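## Task

Read the lot number on the shelf edge beneath each foam block. Every foam block whose number occurs at least twice in the storeroom must end up resting on the desk, fully inside its edges with nothing hanging over. Every foam block with a unique number must stay on its original shelf. The robot must not topple or be left leaning, or the task fails.

## Robot and tools

ROBOT. A TidyBot++: a wheeled base (0.54 m long, 0.50 m wide, 0.38 m tall) on four driven casters, carrying one seven-joint arm that ends in a two-finger gripper. The shoulder sits 0.12 m ahead of the base centre, 0.68 m up. Cameras: base_camera (fixed on the base) and wrist_camera (looks along the hand). At the start the arm is folded with the hand pointing down; loose objects may occasionally be nudged by something else.

FRAMES. Base frame: origin on the floor below the base centre, x ahead, y to the left, z up, in metres. hand_pose is the midpoint between the finger pads in this frame; its own z axis runs out along the fingers and the fingers close along its y axis. The odometry frame is where the base frame was when the scene began; base_odometry comes only from wheel rotation, so slip looks like travel. Heading is in rad, left positive, -3.142 to 3.142. base_tilt is in degrees, positive when leaning forward or right.

move. Carries out one action plus optional cameras (list of base_camera, wrist_camera, or all; [] for none) and blocking (true or omitted waits until everything stops; false returns in about 0.5 s while motion continues).
- base: an object with any of translate_m (forward positive), strafe_m (left positive), each -2 to 2 m, and rotate_rad (counter-clockwise from above positive), -6.3 to 6.3 rad. All are offsets measured from where the base stands when the command begins, not positions.
- joints: absolute targets by name, in rad: joint_1_rad, joint_3_rad, joint_5_rad, joint_7_rad unlimited (they take the short way; send steps under half a turn); joint_2_rad -2.249 to 2.249; joint_4_rad -2.579 to 2.579; joint_6_rad -2.099 to 2.099. gripper_pos is a scale from 0 (open, pad gap about 85 mm) to 1 (closed); gap is roughly 85 x (1 - gripper_pos) mm. Signs: joint_1 positive turns the arm clockwise seen from above (opposite to heading); joint_2 at 0 holds the upper arm vertical, positive tilts it forward; with joint_3 at 3.14, negative joint_4 folds the forearm forward and negative joint_6 tips the hand forward; with the hand down, joint_7 at 1.57 makes the fingers open toward left and right.
- target: one list of seven numbers, [x, y, z, qw, qx, qy, qz], an absolute hand pose in the base frame (metres, then a unit quaternion). Alongside target, joints may hold only gripper_pos.
- speeds: per-key top speed for this action only: translate_m and strafe_m 0.05 to 0.5 m/s, rotate_rad 0.1 to 1.57 rad/s. When translating and strafing together, give a speed for just one of them.
An unknown key makes a call invalid; an out-of-range value gets it refused.

wait: seconds from 0 to 10, plus cameras; returns state and images, early if all motion has stopped. stop: brakes all your running motions. zoom_image: camera (base_camera or wrist_camera) and region [x0, y0, x1, y1] in pixels from the top-left, at most 504 by 504; useful for reading lot labels. read_manual: licence texts only. finished_scene: scene, the current scene's number; irreversible.

RESULTS. The move line reads done, or else the worst status among motions. base_status, joint_status and hand_status report each motion: moving, done, off_target (rested away from target, may still push), stopped, contact_stop or time_out (uncommanded stops; target dropped), not_followed (a check withheld the targets). Messages joint command not followed with a cause mean a self-collision was predicted; pose unreachable means a target was withheld. ARM HIT means a hard knock on the base or arm. torque_fault means a sensor overloaded: the arm freezes for 10 s. hand_target is where the arm's joint targets would put the hand; motor_effort is percent of motor maximum with the last action's peak in brackets; Motor temperatures lists arm joints in joint_positions order, with MOTOR HOT from 60 °C and an OVER-TEMPERATURE FAULT near 75 °C (keys show limit_stop_at_motor_heat; resend targets once commands are accepted). on_its_own reports unrequested robot activity; earlier move shows a non-blocking move's progress. The pictures line names the cameras in image order. A refused call, or an uncommanded stop or fault showing in a result, cancels the rest of that reply's move, wait and finished_scene calls.

PRACTICE. To fix a hand position after done, add (desired minus hand_pose) to the last target's x, y, z. To hold still, resend hand_target as the target, never hand_pose. A held load makes the arm sag; correct it the same way and never command a loaded joint to its current reading. When the gripper closes on something it reports off_target; done at 1 means nothing is held. Fingertips reach about 20 mm beyond the hand point. A downward-pointing hand reaches at most about 0.94 m high, only close to the base. Targets low and close in front of the base may miss or drive the arm into the base; the arm does not avoid furniture.

AVOID. Dropping objects or releasing them while moving; slamming, hard hits or long pushes against furniture; squeezing a part still resting on something, or yanking and twisting a grip. Driving or turning while the arm is caught above about 0.6 m, swinging a stretched arm sideways, or reaching far out from close range can tip the robot; retract the arm or back off to recover. Keep held objects light on the motors and do not hold the arm stretched for long, to limit heat. Make sure placed items lie wholly on the desk before finishing.

Each tool is called after ">>>" by a JSON object that holds its "op" and its "data", one argument or row to a line.

## Session

>>> {"op": "move", "data": {
  "joints": {"joint_6_rad": -2.05, "joint_4_rad":-2.0}
}}

Scene clock: 1.77 s.
Motor temperatures (°C): [38 35 31 37 40 37 42]
move: not_followed
base_odometry: x=+0.000 y=+0.000 heading=+0.000
base_tilt: forward=-0.3 right=+0.6
base_status: not commanded
joint_positions: joint_1_rad=-0.038 joint_2_rad=-0.374 joint_3_rad=+3.113 joint_4_rad=-2.234 joint_5_rad=-0.004 joint_6_rad=-1.470 joint_7_rad=+1.592 gripper_pos=+0.000
joint_status: joint_4_rad not_followed (moved +0.289 of +0.523); joint_6_rad not_followed (moved -0.559 of -1.139)
motor_effort: joint_1_rad=+0(1) joint_2_rad=-2(3) joint_3_rad=+1(1) joint_4_rad=+16(16) joint_5_rad=+1(1) joint_6_rad=-1(2) joint_7_rad=+0(1)
hand_pose: x=+0.2076 y=+0.0085 z=+0.6778 quat_wxyz=(+0.005, +0.995, +0.042, -0.094) (m; base frame)
hand_target: x=+0.1999 y=+0.0080 z=+0.6798 quat_wxyz=(+0.005, +0.993, +0.042, -0.107) (m; base frame)
hand_status: not commanded
pictures: base_camera, wrist_camera
joint command not followed: on one or more control steps a check withheld the commanded joint targets, and the robot was not sent them on those steps. On the call's last step the targets were still withheld.
cause: the commanded joint targets, or the way to them, would bring two parts of the arm too close to each other (its gripper and another part of the arm, with the joints from joint_3_rad to joint_7_rad between them).
Images, in order (width x height): base_camera 644x364, wrist_camera 644x476.

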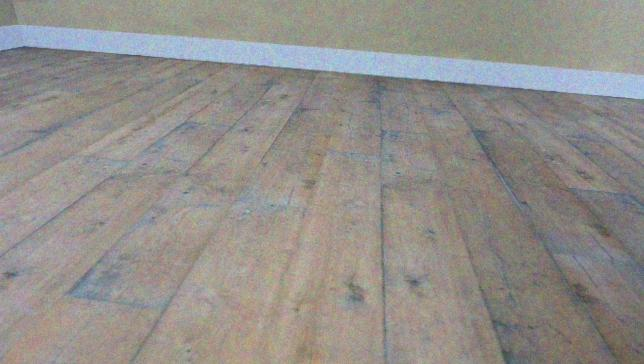

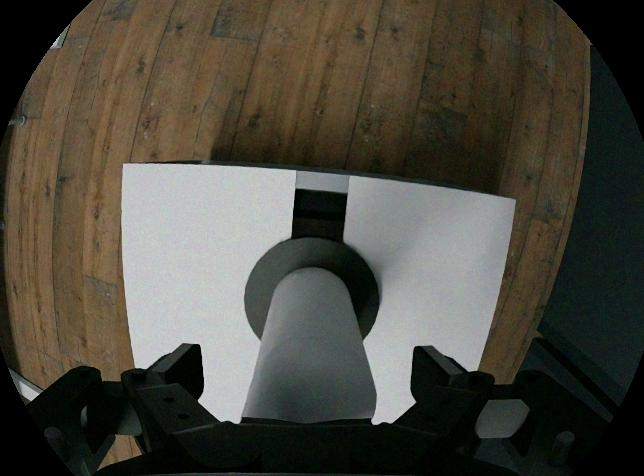

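>>> {"op": "move", "data": {
  "joints": {"joint_1_rad":0,"joint_2_rad":-0.3,"joint_3_rad":3.1416,"joint_4_rad":-2.3,"joint_5_rad":0,"joint_6_rad":0.25,"joint_7_rad":1.57}
}}

>>> {"op": "move", "data": {
  "base": {"rotate_rad":1.05}
}}

>>> {"op": "move", "data": {
  "base": {"rotate_rad":1.05}
}}

>>> {"op": "move", "data": {
  "base": {"rotate_rad":1.05}
}}

>>> {"op": "move", "data": {
  "base": {"rotate_rad":1.05}
}}

>>> {"op": "move", "data": {
  "base": {"rotate_rad":1.05}
}}

Scene clock: 5.40 s.
Motor temperatures (°C): [38 35 31 37 40 37 42]
move: done
base_odometry: x=+0.000 y=+0.000 heading=+0.000
base_tilt: forward=-0.3 right=+0.6
base_status: not commanded
joint_positions: joint_1_rad=-0.019 joint_2_rad=-0.320 joint_3_rad=+3.125 joint_4_rad=-2.272 joint_5_rad=-0.004 joint_6_rad=+0.197 joint_7_rad=+1.592 gripper_pos=+0.000
joint_status: all done
motor_effort: joint_1_rad=-1(2) joint_2_rad=-9(10) joint_3_rad=+0(2) joint_4_rad=+21(22) joint_5_rad=+1(2) joint_6_rad=+9(9) joint_7_rad=+0(1)
hand_pose: x=+0.5838 y=+0.0184 z=+0.9073 quat_wxyz=(-0.004, +0.769, +0.021, +0.639) (m; base frame)
hand_target: x=+0.5868 y=+0.0013 z=+0.8975 quat_wxyz=(+0.000, +0.768, +0.000, +0.641) (m; base frame)
hand_status: not commanded
pictures: base_camera, wrist_camera
held back during your reply time, on 11 control steps: two parts of the arm were too close to each other, or the arm's last command would have brought them too close.
led back after a hold: the arm was led back toward your command in small steps, so it may still be short of it.
joint command not followed: on one or more control steps a check withheld the commanded joint targets, and the robot was not sent them on those steps.
cause: the commanded joint targets, or the way to them, would bring two parts of the arm too close to each other (its gripper and another part of the arm, with the joints from joint_3_rad to joint_7_rad between them).
Images, in order (width x height): base_camera 644x364, wrist_camera 644x476.

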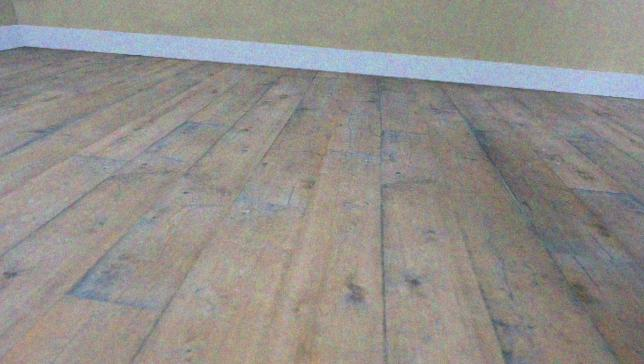

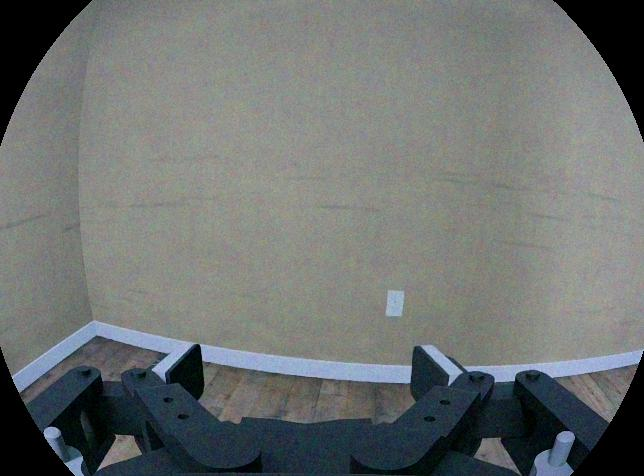

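Scene clock: 7.33 s.
Motor temperatures (°C): [38 35 31 37 40 37 42]
move: done
base_odometry: x=+0.000 y=+0.000 heading=+1.049
base_tilt: forward=-0.3 right=+0.6
base_status: done
joint_positions: joint_1_rad=-0.013 joint_2_rad=-0.318 joint_3_rad=+3.133 joint_4_rad=-2.272 joint_5_rad=-0.004 joint_6_rad=+0.197 joint_7_rad=+1.592 gripper_pos=+0.000
joint_status: not commanded
motor_effort: joint_1_rad=-1(2) joint_2_rad=-9(10) joint_3_rad=+1(2) joint_4_rad=+21(22) joint_5_rad=+1(1) joint_6_rad=+9(9) joint_7_rad=+0(1)
hand_pose: x=+0.5847 y=+0.0118 z=+0.9062 quat_wxyz=(+0.000, +0.770, +0.015, +0.638) (m; base frame)
hand_target: x=+0.5868 y=+0.0013 z=+0.8975 quat_wxyz=(+0.000, +0.768, +0.000, +0.641) (m; base frame)
hand_status: not commanded
pictures: base_camera, wrist_camera
Images, in order (width x height): base_camera 644x364, wrist_camera 644x476.

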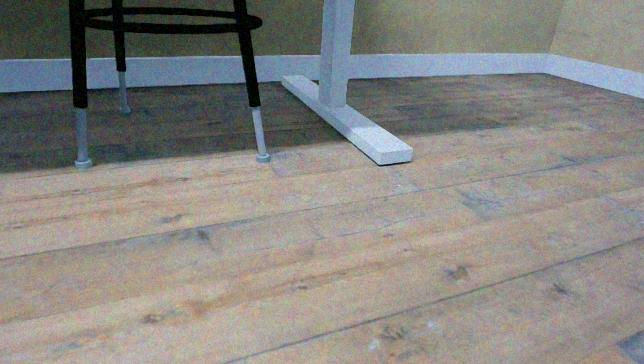

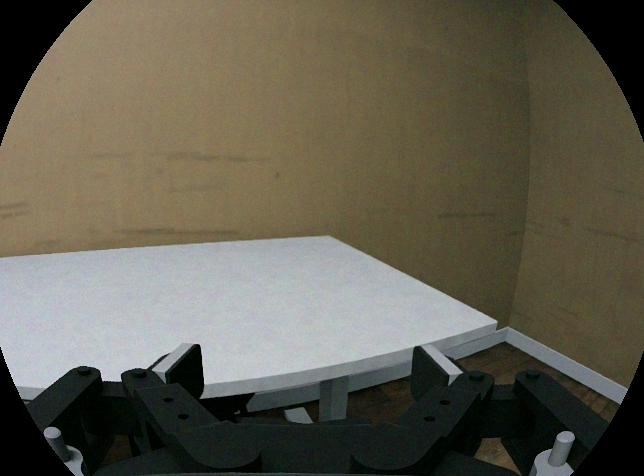

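Scene clock: 9.27 s.
Motor temperatures (°C): [38 35 31 37 40 37 42]
move: done
base_odometry: x=+0.000 y=+0.000 heading=+2.099
base_tilt: forward=-0.3 right=+0.6
base_status: done
joint_positions: joint_1_rad=-0.011 joint_2_rad=-0.317 joint_3_rad=+3.136 joint_4_rad=-2.272 joint_5_rad=-0.004 joint_6_rad=+0.197 joint_7_rad=+1.592 gripper_pos=+0.000
joint_status: not commanded
motor_effort: joint_1_rad=-1(2) joint_2_rad=-9(10) joint_3_rad=+1(2) joint_4_rad=+21(22) joint_5_rad=+1(1) joint_6_rad=+8(9) joint_7_rad=+0(1)
hand_pose: x=+0.5849 y=+0.0093 z=+0.9060 quat_wxyz=(+0.001, +0.770, +0.013, +0.638) (m; base frame)
hand_target: x=+0.5868 y=+0.0013 z=+0.8975 quat_wxyz=(+0.000, +0.768, +0.000, +0.641) (m; base frame)
hand_status: not commanded
pictures: base_camera, wrist_camera
Images, in order (width x height): base_camera 644x364, wrist_camera 644x476.

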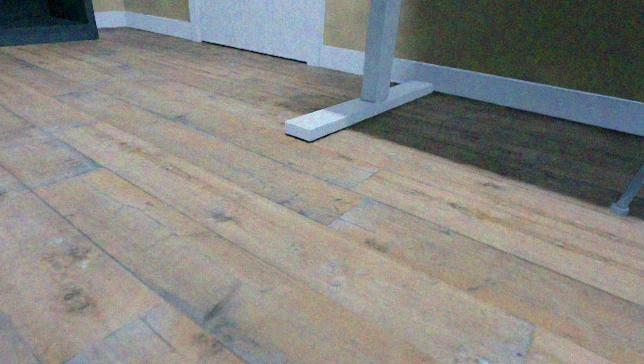

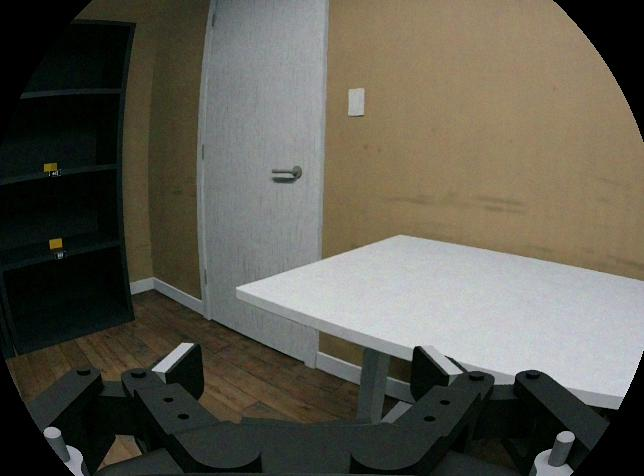

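Scene clock: 11.20 s.
Motor temperatures (°C): [38 35 31 37 40 38 42]
move: done
base_odometry: x=+0.000 y=+0.000 heading=-3.135
base_tilt: forward=-0.3 right=+0.6
base_status: done
joint_positions: joint_1_rad=-0.010 joint_2_rad=-0.317 joint_3_rad=+3.137 joint_4_rad=-2.272 joint_5_rad=-0.004 joint_6_rad=+0.197 joint_7_rad=+1.592 gripper_pos=+0.000
joint_status: not commanded
motor_effort: joint_1_rad=+0(2) joint_2_rad=-9(10) joint_3_rad=+1(2) joint_4_rad=+22(22) joint_5_rad=+1(1) joint_6_rad=+8(9) joint_7_rad=+0(1)
hand_pose: x=+0.5850 y=+0.0079 z=+0.9059 quat_wxyz=(+0.002, +0.770, +0.012, +0.638) (m; base frame)
hand_target: x=+0.5868 y=+0.0013 z=+0.8975 quat_wxyz=(+0.000, +0.768, +0.000, +0.641) (m; base frame)
hand_status: not commanded
pictures: base_camera, wrist_camera
Images, in order (width x height): base_camera 644x364, wrist_camera 644x476.

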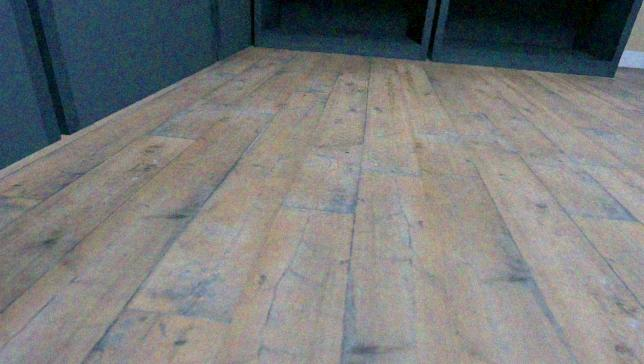

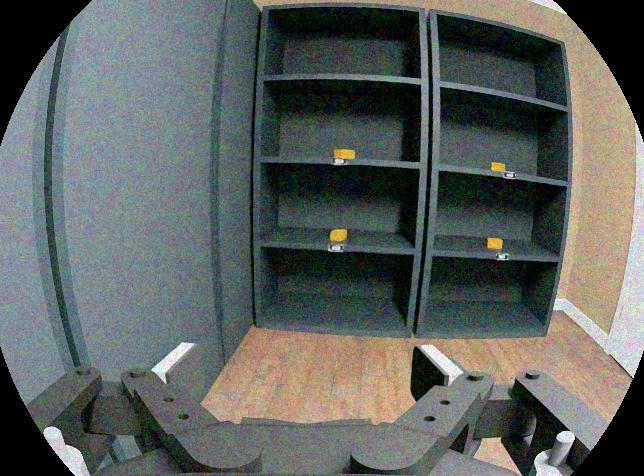

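Scene clock: 13.13 s.
Motor temperatures (°C): [38 35 31 37 40 38 42]
move: done
base_odometry: x=+0.000 y=+0.000 heading=-2.086
base_tilt: forward=-0.3 right=+0.6
base_status: done
joint_positions: joint_1_rad=-0.009 joint_2_rad=-0.317 joint_3_rad=+3.138 joint_4_rad=-2.272 joint_5_rad=-0.004 joint_6_rad=+0.197 joint_7_rad=+1.592 gripper_pos=+0.000
joint_status: not commanded
motor_effort: joint_1_rad=+0(2) joint_2_rad=-9(11) joint_3_rad=+1(2) joint_4_rad=+21(22) joint_5_rad=+1(1) joint_6_rad=+8(9) joint_7_rad=+0(1)
hand_pose: x=+0.5850 y=+0.0072 z=+0.9058 quat_wxyz=(+0.002, +0.770, +0.011, +0.638) (m; base frame)
hand_target: x=+0.5868 y=+0.0013 z=+0.8975 quat_wxyz=(+0.000, +0.768, +0.000, +0.641) (m; base frame)
hand_status: not commanded
pictures: base_camera, wrist_camera
Images, in order (width x height): base_camera 644x364, wrist_camera 644x476.

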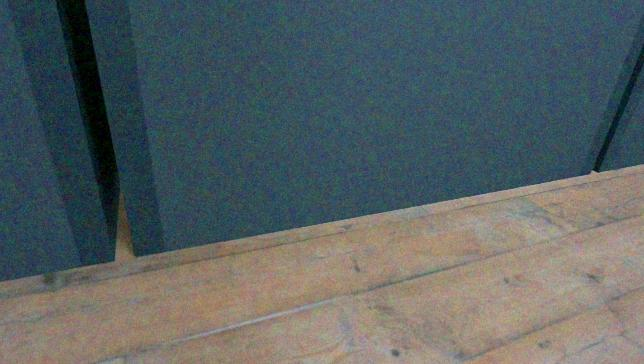

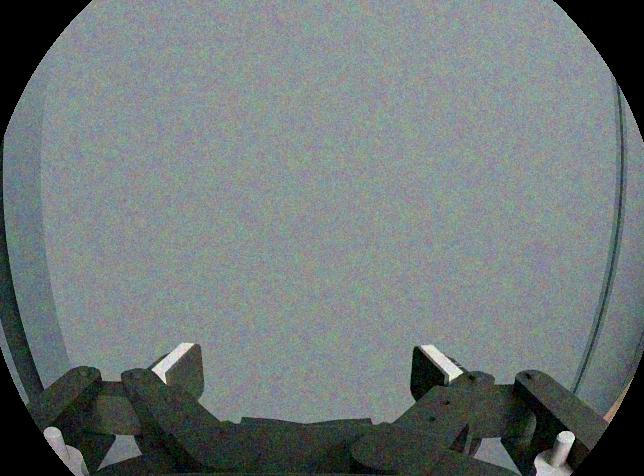

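Scene clock: 15.07 s.
Motor temperatures (°C): [38 35 31 37 40 38 42]
move: done
base_odometry: x=+0.000 y=+0.000 heading=-1.037
base_tilt: forward=-0.3 right=+0.6
base_status: done
joint_positions: joint_1_rad=-0.008 joint_2_rad=-0.317 joint_3_rad=+3.138 joint_4_rad=-2.272 joint_5_rad=-0.004 joint_6_rad=+0.197 joint_7_rad=+1.592 gripper_pos=+0.000
joint_status: not commanded
motor_effort: joint_1_rad=+0(2) joint_2_rad=-9(10) joint_3_rad=+1(2) joint_4_rad=+20(22) joint_5_rad=+1(1) joint_6_rad=+9(9) joint_7_rad=+0(1)
hand_pose: x=+0.5851 y=+0.0067 z=+0.9057 quat_wxyz=(+0.002, +0.770, +0.011, +0.638) (m; base frame)
hand_target: x=+0.5868 y=+0.0013 z=+0.8975 quat_wxyz=(+0.000, +0.768, +0.000, +0.641) (m; base frame)
hand_status: not commanded
pictures: base_camera, wrist_camera
Images, in order (width x height): base_camera 644x364, wrist_camera 644x476.

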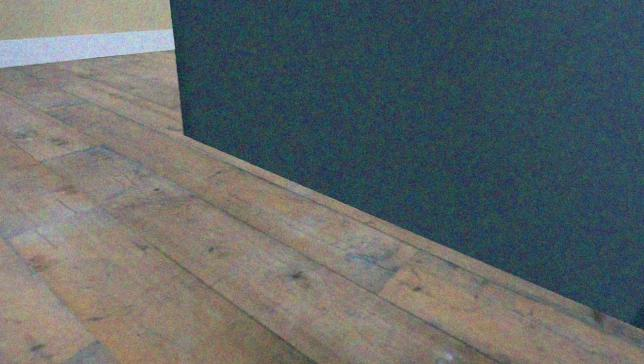

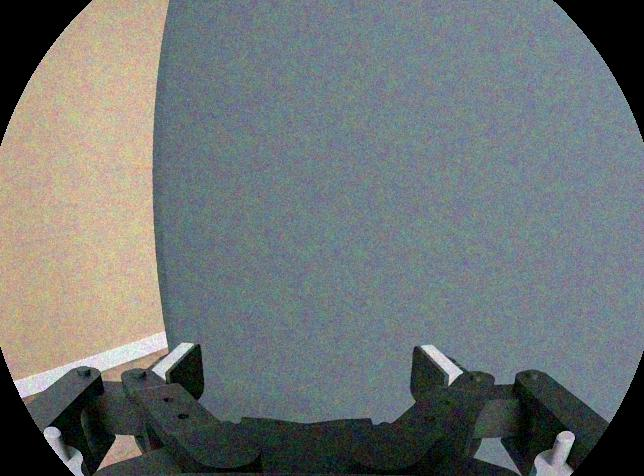

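>>> {"op": "move", "data": {
  "base": {"rotate_rad":-2.105}
}}

>>> {"op": "zoom_image", "data": {
  "camera": "wrist_camera",
  "region": [310, 140, 370, 260]
}}

>>> {"op": "zoom_image", "data": {
  "camera": "wrist_camera",
  "region": [470, 150, 530, 270]
}}

Scene clock: 18.00 s.
Motor temperatures (°C): [38 35 31 37 40 38 42]
move: done
base_odometry: x=+0.000 y=+0.000 heading=-3.141
base_tilt: forward=-0.3 right=+0.6
base_status: done
joint_positions: joint_1_rad=-0.007 joint_2_rad=-0.315 joint_3_rad=+3.139 joint_4_rad=-2.272 joint_5_rad=-0.004 joint_6_rad=+0.197 joint_7_rad=+1.592 gripper_pos=+0.000
joint_status: not commanded
motor_effort: joint_1_rad=+0(2) joint_2_rad=-9(11) joint_3_rad=+1(2) joint_4_rad=+21(22) joint_5_rad=+1(1) joint_6_rad=+8(9) joint_7_rad=+0(1)
hand_pose: x=+0.5856 y=+0.0057 z=+0.9047 quat_wxyz=(+0.003, +0.771, +0.010, +0.637) (m; base frame)
hand_target: x=+0.5868 y=+0.0013 z=+0.8975 quat_wxyz=(+0.000, +0.768, +0.000, +0.641) (m; base frame)
hand_status: not commanded
pictures: base_camera, wrist_camera
Images, in order (width x height): base_camera 644x364, wrist_camera 644x476.

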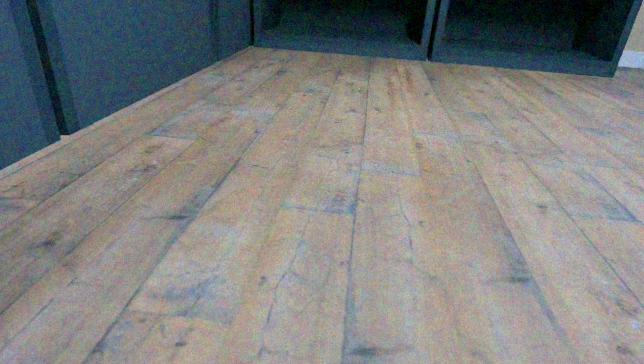

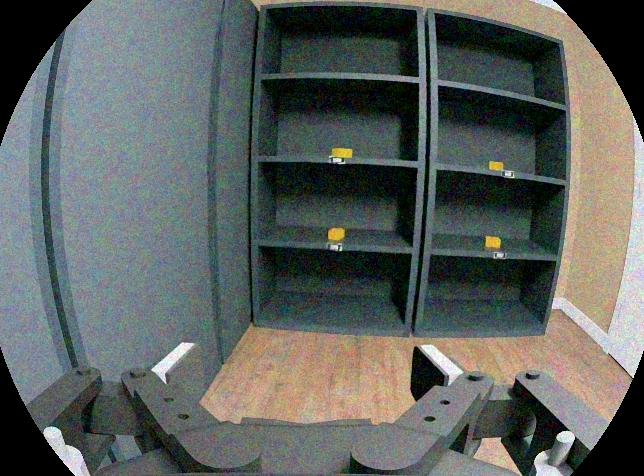

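Scaled by 4.200.

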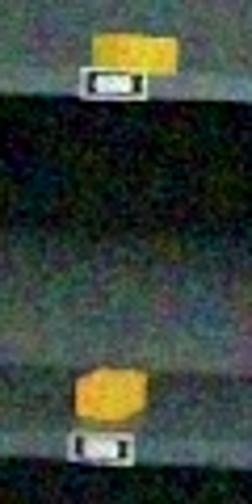

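Scaled by 4.200.

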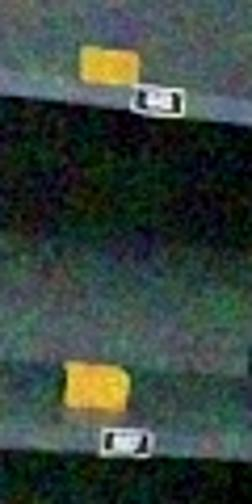

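>>> {"op": "move", "data": {
  "base": {"translate_m":0.7,"strafe_m":-0.15}
}}

>>> {"op": "zoom_image", "data": {
  "camera": "wrist_camera",
  "region": [220, 130, 570, 330]
}}

Scene clock: 21.00 s.
Motor temperatures (°C): [38 35 31 37 40 38 42]
move: done
base_odometry: x=-0.700 y=+0.150 heading=+3.141
base_tilt: forward=-0.3 right=+0.6
base_status: done
joint_positions: joint_1_rad=-0.007 joint_2_rad=-0.309 joint_3_rad=+3.139 joint_4_rad=-2.273 joint_5_rad=-0.004 joint_6_rad=+0.199 joint_7_rad=+1.592 gripper_pos=+0.000
joint_status: not commanded
motor_effort: joint_1_rad=+0(1) joint_2_rad=-9(12) joint_3_rad=+1(2) joint_4_rad=+22(22) joint_5_rad=+1(1) joint_6_rad=+9(9) joint_7_rad=+0(1)
hand_pose: x=+0.5867 y=+0.0057 z=+0.9023 quat_wxyz=(+0.003, +0.772, +0.010, +0.635) (m; base frame)
hand_target: x=+0.5868 y=+0.0013 z=+0.8975 quat_wxyz=(+0.000, +0.768, +0.000, +0.641) (m; base frame)
hand_status: not commanded
pictures: base_camera, wrist_camera
Images, in order (width x height): base_camera 644x364, wrist_camera 644x476.

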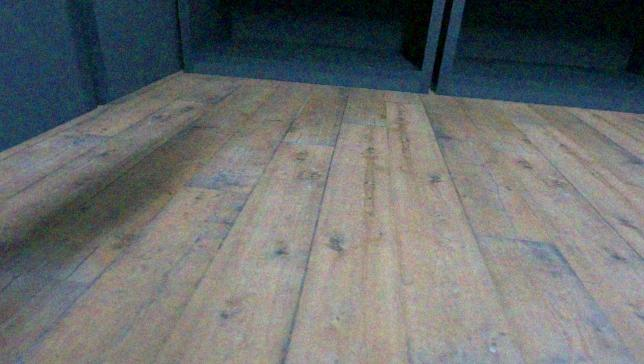

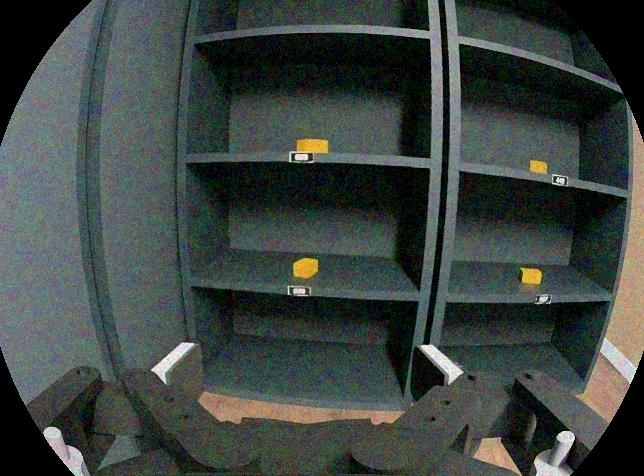

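Scaled by 1.440.

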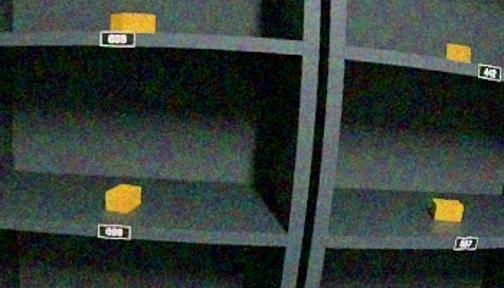

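>>> {"op": "move", "data": {
  "base": {"translate_m":0.3,"strafe_m":-0.25}
}}

>>> {"op": "zoom_image", "data": {
  "camera": "wrist_camera",
  "region": [170, 120, 290, 330]
}}

>>> {"op": "zoom_image", "data": {
  "camera": "wrist_camera",
  "region": [450, 120, 600, 350]
}}

Scene clock: 23.17 s.
Motor temperatures (°C): [38 35 31 37 40 38 42]
move: done
base_odometry: x=-1.000 y=+0.400 heading=-3.141
base_tilt: forward=-0.3 right=+0.6
base_status: done
joint_positions: joint_1_rad=-0.007 joint_2_rad=-0.304 joint_3_rad=+3.140 joint_4_rad=-2.273 joint_5_rad=-0.004 joint_6_rad=+0.199 joint_7_rad=+1.592 gripper_pos=+0.000
joint_status: not commanded
motor_effort: joint_1_rad=-1(1) joint_2_rad=-9(12) joint_3_rad=+1(2) joint_4_rad=+21(23) joint_5_rad=+1(1) joint_6_rad=+9(9) joint_7_rad=+0(1)
hand_pose: x=+0.5880 y=+0.0052 z=+0.8996 quat_wxyz=(+0.003, +0.774, +0.010, +0.633) (m; base frame)
hand_target: x=+0.5868 y=+0.0013 z=+0.8975 quat_wxyz=(+0.000, +0.768, +0.000, +0.641) (m; base frame)
hand_status: not commanded
pictures: base_camera, wrist_camera
Images, in order (width x height): base_camera 644x364, wrist_camera 644x476.

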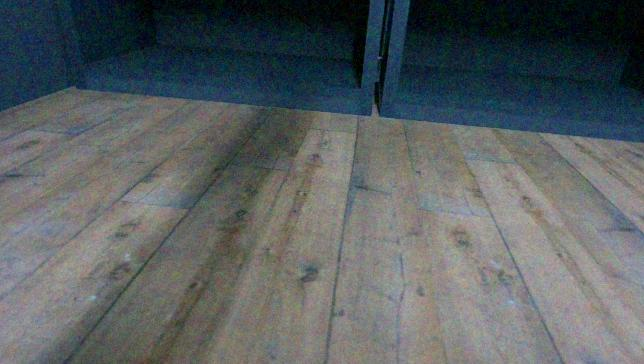

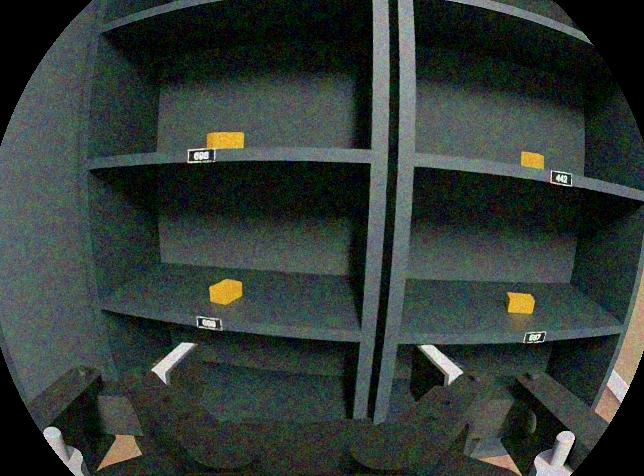

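Scaled by 2.400.

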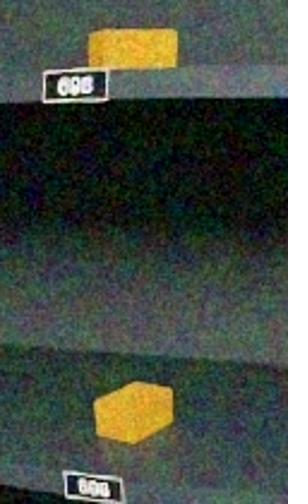

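Scaled by 2.191.

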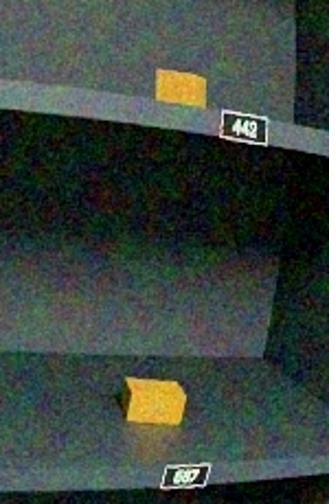

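>>> {"op": "move", "data": {
  "base": {"translate_m":0.2,"strafe_m":0.2}
}}

>>> {"op": "zoom_image", "data": {
  "camera": "wrist_camera",
  "region": [230, 120, 320, 180]
}}

>>> {"op": "zoom_image", "data": {
  "camera": "wrist_camera",
  "region": [230, 310, 320, 380]
}}

>>> {"op": "move", "data": {
  "base": {"strafe_m":-0.7}
}}

>>> {"op": "zoom_image", "data": {
  "camera": "wrist_camera",
  "region": [260, 120, 400, 400]
}}

Scene clock: 25.20 s.
Motor temperatures (°C): [38 35 31 37 40 38 42]
move: done
base_odometry: x=-1.200 y=+0.200 heading=+3.141
base_tilt: forward=-0.3 right=+0.6
base_status: done
joint_positions: joint_1_rad=-0.007 joint_2_rad=-0.301 joint_3_rad=+3.140 joint_4_rad=-2.274 joint_5_rad=-0.004 joint_6_rad=+0.201 joint_7_rad=+1.592 gripper_pos=+0.000
joint_status: not commanded
motor_effort: joint_1_rad=-1(2) joint_2_rad=-9(14) joint_3_rad=+0(3) joint_4_rad=+21(22) joint_5_rad=+1(1) joint_6_rad=+9(9) joint_7_rad=+0(1)
hand_pose: x=+0.5886 y=+0.0053 z=+0.8981 quat_wxyz=(+0.003, +0.775, +0.010, +0.632) (m; base frame)
hand_target: x=+0.5868 y=+0.0013 z=+0.8975 quat_wxyz=(+0.000, +0.768, +0.000, +0.641) (m; base frame)
hand_status: not commanded
pictures: base_camera, wrist_camera
Images, in order (width x height): base_camera 644x364, wrist_camera 644x476.

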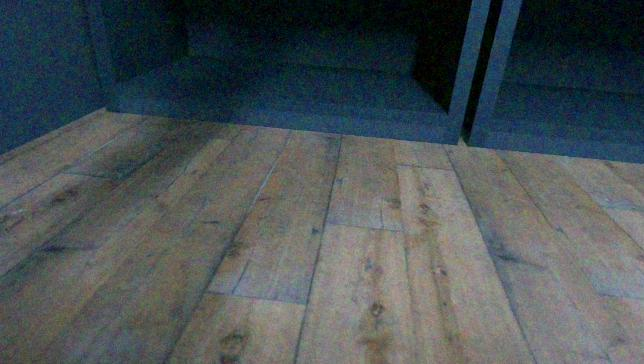

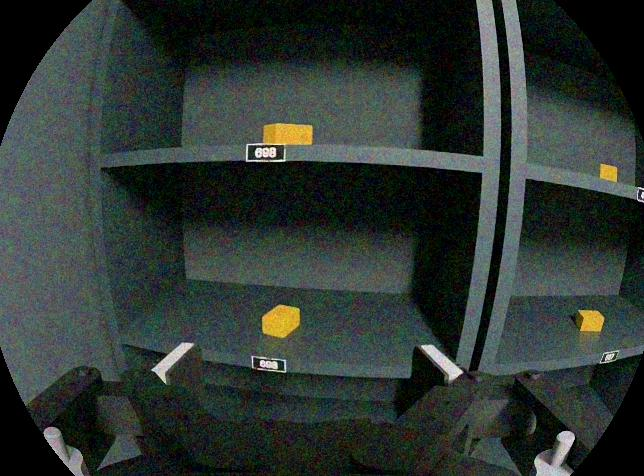

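Scaled by 5.600.

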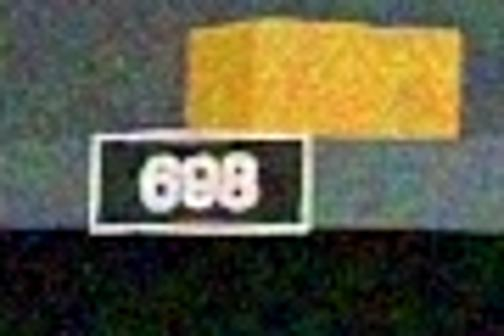

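Scaled by 5.600.

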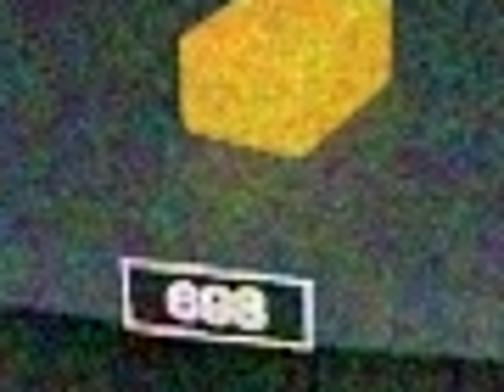

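Scene clock: 28.00 s.
Motor temperatures (°C): [38 35 31 37 40 38 42]
move: done
base_odometry: x=-1.200 y=+0.900 heading=-3.141
base_tilt: forward=-0.3 right=+0.6
base_status: done
joint_positions: joint_1_rad=-0.007 joint_2_rad=-0.301 joint_3_rad=+3.140 joint_4_rad=-2.274 joint_5_rad=-0.004 joint_6_rad=+0.202 joint_7_rad=+1.592 gripper_pos=+0.000
joint_status: not commanded
motor_effort: joint_1_rad=+0(1) joint_2_rad=-10(12) joint_3_rad=+1(2) joint_4_rad=+21(22) joint_5_rad=+1(1) joint_6_rad=+8(10) joint_7_rad=+0(1)
hand_pose: x=+0.5886 y=+0.0052 z=+0.8984 quat_wxyz=(+0.003, +0.774, +0.010, +0.633) (m; base frame)
hand_target: x=+0.5868 y=+0.0013 z=+0.8975 quat_wxyz=(+0.000, +0.768, +0.000, +0.641) (m; base frame)
hand_status: not commanded
pictures: base_camera, wrist_camera
Images, in order (width x height): base_camera 644x364, wrist_camera 644x476.

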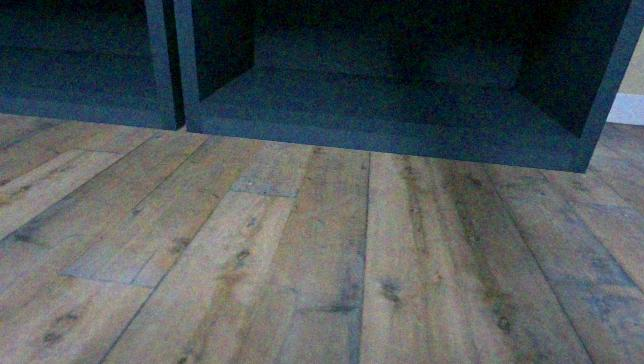

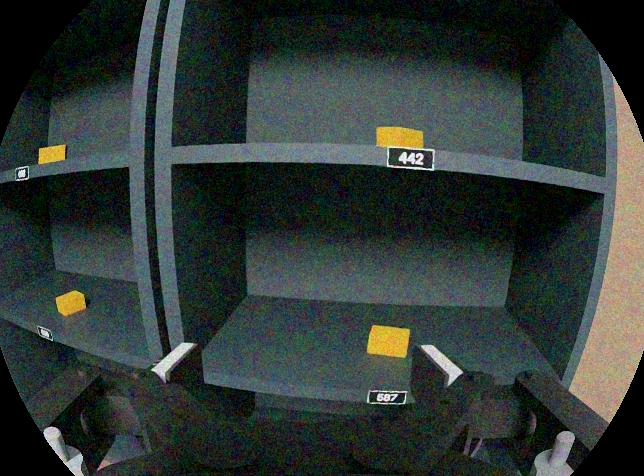

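Scaled by 1.800.

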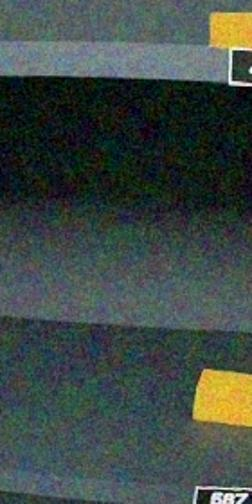

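>>> {"op": "zoom_image", "data": {
  "camera": "wrist_camera",
  "region": [350, 380, 420, 415]
}}

>>> {"op": "move", "data": {
  "base": {"translate_m":-1.2,"strafe_m":1.05}
}}

>>> {"op": "move", "data": {
  "base": {"translate_m":-1.0}
}}

>>> {"op": "move", "data": {
  "base": {"rotate_rad":2.1}
}}

Scaled by 7.200.

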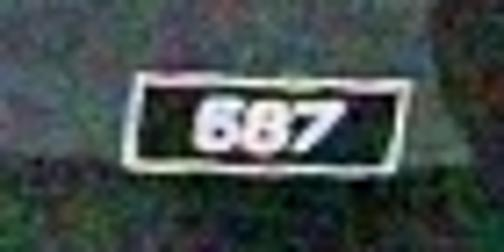

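Scene clock: 31.93 s.
Motor temperatures (°C): [38 35 31 37 40 38 42]
move: done
base_odometry: x=+0.000 y=-0.150 heading=-3.141
base_tilt: forward=-0.3 right=+0.6
base_status: done
joint_positions: joint_1_rad=-0.007 joint_2_rad=-0.301 joint_3_rad=+3.140 joint_4_rad=-2.274 joint_5_rad=-0.004 joint_6_rad=+0.203 joint_7_rad=+1.592 gripper_pos=+0.000
joint_status: not commanded
motor_effort: joint_1_rad=-1(1) joint_2_rad=-9(12) joint_3_rad=+0(2) joint_4_rad=+20(22) joint_5_rad=+1(1) joint_6_rad=+8(10) joint_7_rad=+0(1)
hand_pose: x=+0.5885 y=+0.0052 z=+0.8990 quat_wxyz=(+0.003, +0.774, +0.010, +0.633) (m; base frame)
hand_target: x=+0.5868 y=+0.0013 z=+0.8975 quat_wxyz=(+0.000, +0.768, +0.000, +0.641) (m; base frame)
hand_status: not commanded
pictures: base_camera, wrist_camera
Images, in order (width x height): base_camera 644x364, wrist_camera 644x476.

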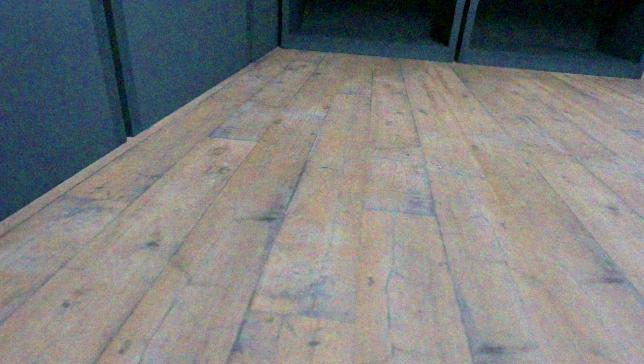

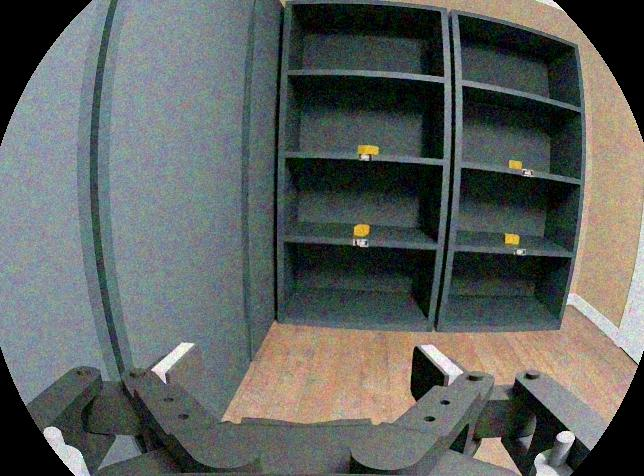

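Scene clock: 35.30 s.
Motor temperatures (°C): [38 35 31 37 40 38 42]
move: done
base_odometry: x=+1.000 y=-0.149 heading=-3.141
base_tilt: forward=-0.3 right=+0.6
base_status: done
joint_positions: joint_1_rad=-0.007 joint_2_rad=-0.302 joint_3_rad=+3.140 joint_4_rad=-2.274 joint_5_rad=-0.004 joint_6_rad=+0.204 joint_7_rad=+1.592 gripper_pos=+0.000
joint_status: not commanded
motor_effort: joint_1_rad=+0(2) joint_2_rad=-9(13) joint_3_rad=+0(1) joint_4_rad=+21(23) joint_5_rad=+1(1) joint_6_rad=+8(9) joint_7_rad=+0(1)
hand_pose: x=+0.5883 y=+0.0052 z=+0.8994 quat_wxyz=(+0.003, +0.774, +0.010, +0.634) (m; base frame)
hand_target: x=+0.5868 y=+0.0013 z=+0.8975 quat_wxyz=(+0.000, +0.768, +0.000, +0.641) (m; base frame)
hand_status: not commanded
pictures: base_camera, wrist_camera
Images, in order (width x height): base_camera 644x364, wrist_camera 644x476.

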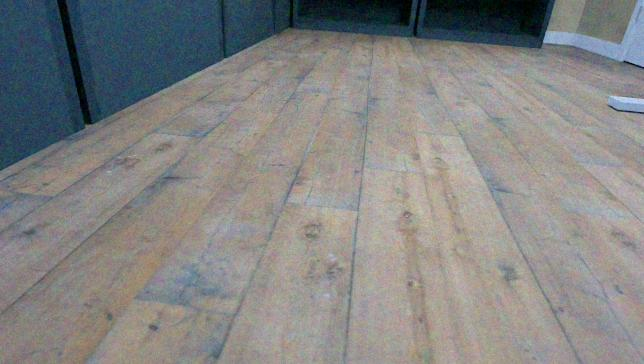

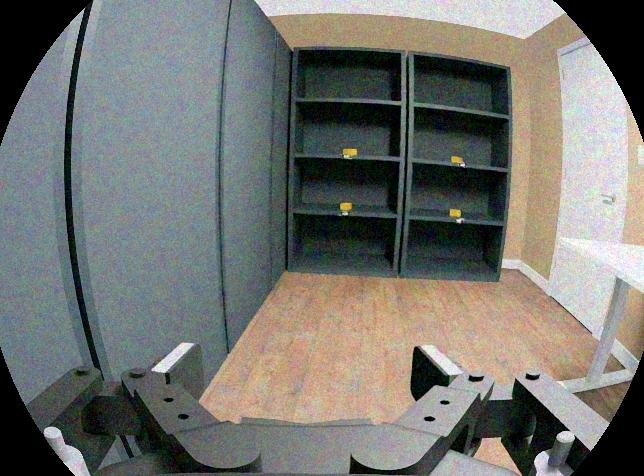

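Scene clock: 37.93 s.
Motor temperatures (°C): [38 35 31 37 40 38 42]
move: done
base_odometry: x=+1.000 y=-0.149 heading=-1.042
base_tilt: forward=-0.3 right=+0.6
base_status: done
joint_positions: joint_1_rad=-0.007 joint_2_rad=-0.302 joint_3_rad=+3.140 joint_4_rad=-2.274 joint_5_rad=-0.004 joint_6_rad=+0.204 joint_7_rad=+1.592 gripper_pos=+0.000
joint_status: not commanded
motor_effort: joint_1_rad=+0(2) joint_2_rad=-9(11) joint_3_rad=+1(2) joint_4_rad=+22(22) joint_5_rad=+0(1) joint_6_rad=+9(9) joint_7_rad=+0(1)
hand_pose: x=+0.5883 y=+0.0050 z=+0.8994 quat_wxyz=(+0.003, +0.774, +0.009, +0.634) (m; base frame)
hand_target: x=+0.5868 y=+0.0013 z=+0.8975 quat_wxyz=(+0.000, +0.768, +0.000, +0.641) (m; base frame)
hand_status: not commanded
pictures: base_camera, wrist_camera
Images, in order (width x height): base_camera 644x364, wrist_camera 644x476.

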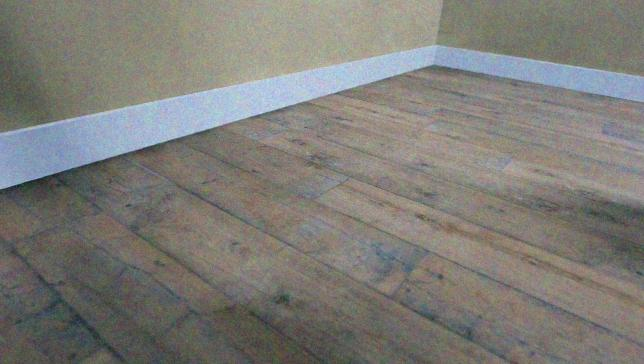

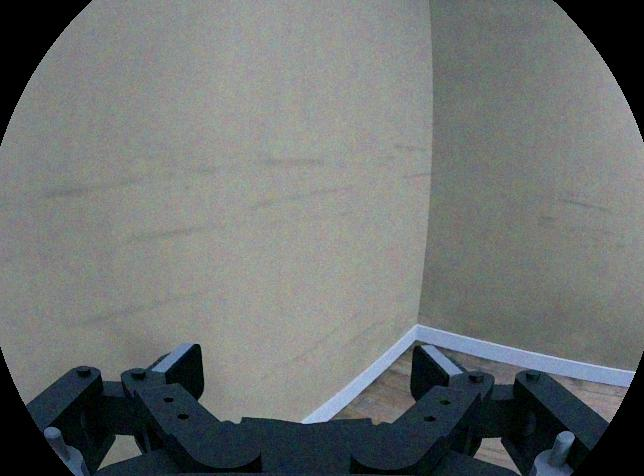

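>>> {"op": "move", "data": {
  "base": {"rotate_rad":-0.53}
}}

Scene clock: 39.63 s.
Motor temperatures (°C): [38 35 31 37 40 38 42]
move: done
base_odometry: x=+1.000 y=-0.149 heading=-1.571
base_tilt: forward=-0.3 right=+0.6
base_status: done
joint_positions: joint_1_rad=-0.006 joint_2_rad=-0.302 joint_3_rad=+3.142 joint_4_rad=-2.274 joint_5_rad=-0.004 joint_6_rad=+0.204 joint_7_rad=+1.592 gripper_pos=+0.000
joint_status: not commanded
motor_effort: joint_1_rad=+0(2) joint_2_rad=-10(11) joint_3_rad=+0(2) joint_4_rad=+21(22) joint_5_rad=+1(1) joint_6_rad=+8(9) joint_7_rad=+0(0)
hand_pose: x=+0.5884 y=+0.0035 z=+0.8994 quat_wxyz=(+0.004, +0.774, +0.008, +0.634) (m; base frame)
hand_target: x=+0.5868 y=+0.0013 z=+0.8975 quat_wxyz=(+0.000, +0.768, +0.000, +0.641) (m; base frame)
hand_status: not commanded
pictures: base_camera, wrist_camera
Images, in order (width x height): base_camera 644x364, wrist_camera 644x476.

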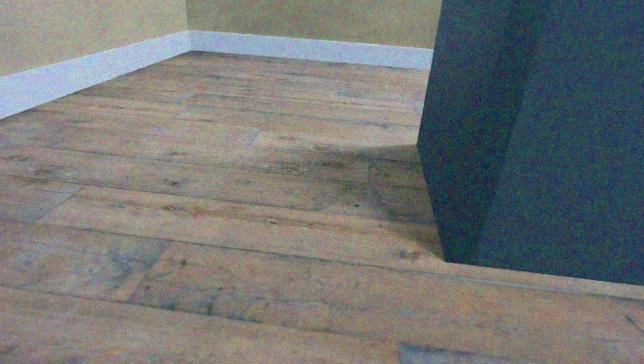

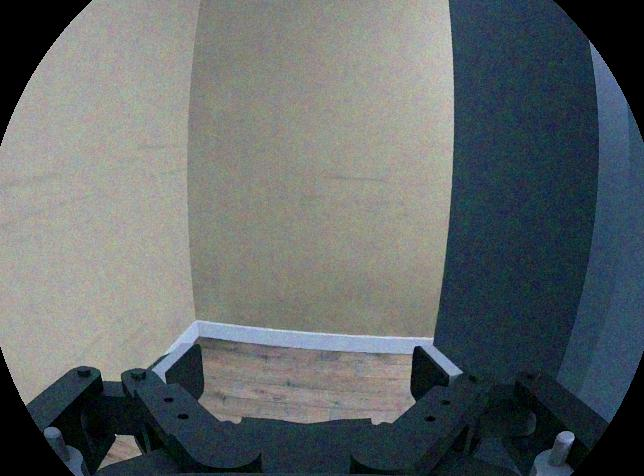

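>>> {"op": "move", "data": {
  "base": {"strafe_m":0.32}
}}

>>> {"op": "move", "data": {
  "base": {"translate_m":1.45}
}}

>>> {"op": "move", "data": {
  "base": {"rotate_rad":-1.57}
}}

Scene clock: 41.93 s.
Motor temperatures (°C): [38 35 31 37 40 38 42]
move: done
base_odometry: x=+1.320 y=-0.149 heading=-1.571
base_tilt: forward=-0.4 right=+0.6
base_status: done
joint_positions: joint_1_rad=-0.006 joint_2_rad=-0.302 joint_3_rad=+3.141 joint_4_rad=-2.274 joint_5_rad=-0.004 joint_6_rad=+0.204 joint_7_rad=+1.592 gripper_pos=+0.000
joint_status: not commanded
motor_effort: joint_1_rad=+0(1) joint_2_rad=-10(10) joint_3_rad=+0(3) joint_4_rad=+21(22) joint_5_rad=+1(1) joint_6_rad=+9(9) joint_7_rad=+0(1)
hand_pose: x=+0.5884 y=+0.0040 z=+0.8994 quat_wxyz=(+0.004, +0.774, +0.009, +0.634) (m; base frame)
hand_target: x=+0.5868 y=+0.0013 z=+0.8975 quat_wxyz=(+0.000, +0.768, +0.000, +0.641) (m; base frame)
hand_status: not commanded
pictures: base_camera, wrist_camera
Images, in order (width x height): base_camera 644x364, wrist_camera 644x476.

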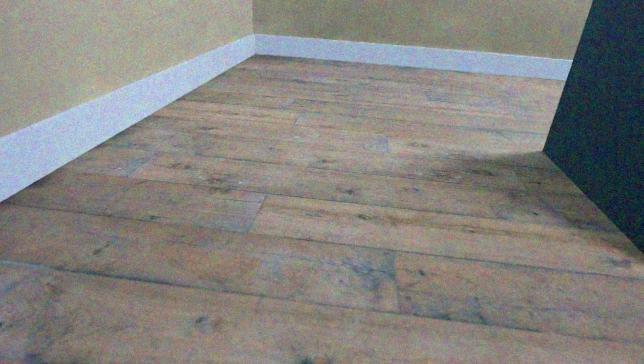

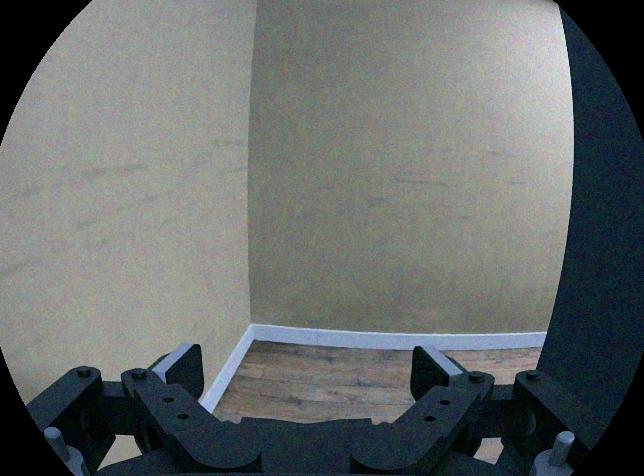

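Scene clock: 46.20 s.
Motor temperatures (°C): [38 35 31 37 40 38 42]
move: done
base_odometry: x=+1.321 y=-1.599 heading=-1.570
base_tilt: forward=-0.4 right=+0.6
base_status: done
joint_positions: joint_1_rad=-0.006 joint_2_rad=-0.303 joint_3_rad=+3.141 joint_4_rad=-2.275 joint_5_rad=-0.004 joint_6_rad=+0.204 joint_7_rad=+1.592 gripper_pos=+0.000
joint_status: not commanded
motor_effort: joint_1_rad=+0(1) joint_2_rad=-10(12) joint_3_rad=+0(1) joint_4_rad=+21(22) joint_5_rad=+1(1) joint_6_rad=+9(9) joint_7_rad=-1(1)
hand_pose: x=+0.5881 y=+0.0040 z=+0.8997 quat_wxyz=(+0.004, +0.773, +0.009, +0.634) (m; base frame)
hand_target: x=+0.5868 y=+0.0013 z=+0.8975 quat_wxyz=(+0.000, +0.768, +0.000, +0.641) (m; base frame)
hand_status: not commanded
pictures: base_camera, wrist_camera
Images, in order (width x height): base_camera 644x364, wrist_camera 644x476.

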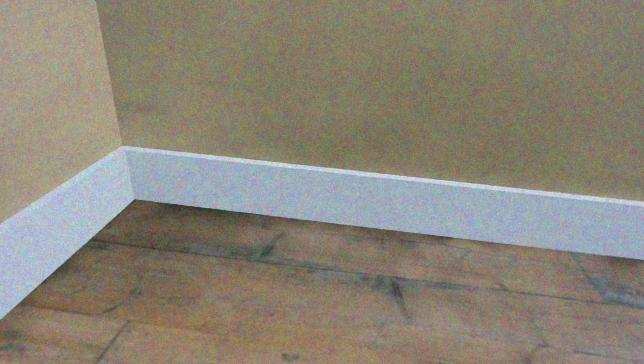

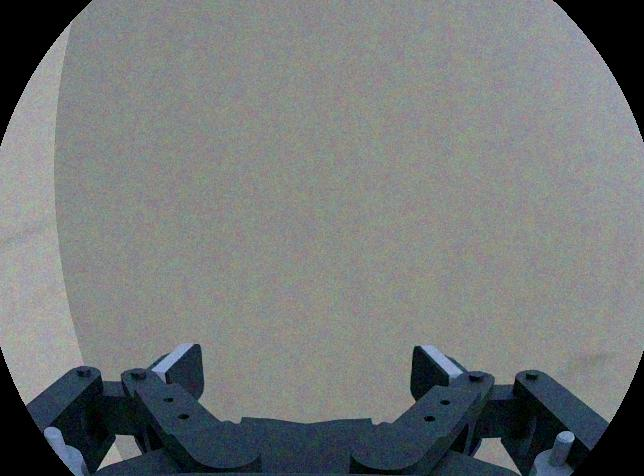

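Scene clock: 48.53 s.
Motor temperatures (°C): [38 35 31 37 40 38 42]
move: done
base_odometry: x=+1.321 y=-1.599 heading=-3.139
base_tilt: forward=-0.3 right=+0.6
base_status: done
joint_positions: joint_1_rad=-0.005 joint_2_rad=-0.303 joint_3_rad=+3.143 joint_4_rad=-2.275 joint_5_rad=-0.004 joint_6_rad=+0.204 joint_7_rad=+1.592 gripper_pos=+0.000
joint_status: not commanded
motor_effort: joint_1_rad=+0(2) joint_2_rad=-9(11) joint_3_rad=+0(3) joint_4_rad=+21(22) joint_5_rad=+1(1) joint_6_rad=+8(10) joint_7_rad=+0(1)
hand_pose: x=+0.5881 y=+0.0027 z=+0.8997 quat_wxyz=(+0.004, +0.773, +0.007, +0.634) (m; base frame)
hand_target: x=+0.5868 y=+0.0013 z=+0.8975 quat_wxyz=(+0.000, +0.768, +0.000, +0.641) (m; base frame)
hand_status: not commanded
pictures: base_camera, wrist_camera
Images, in order (width x height): base_camera 644x364, wrist_camera 644x476.

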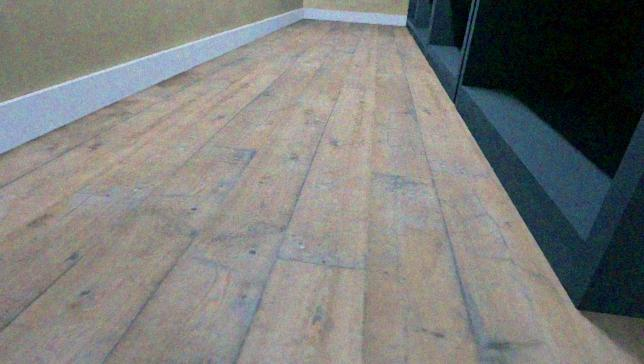

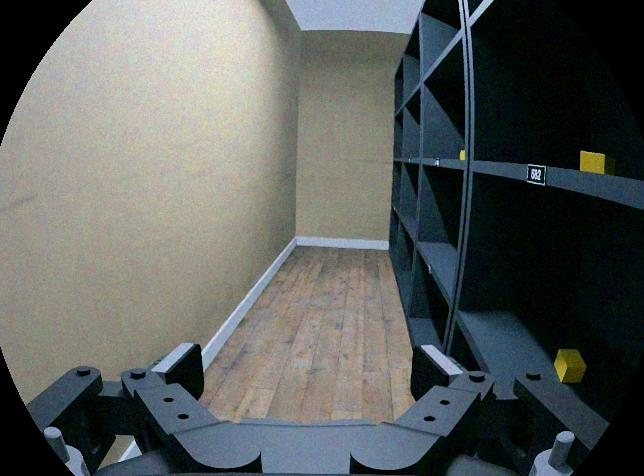

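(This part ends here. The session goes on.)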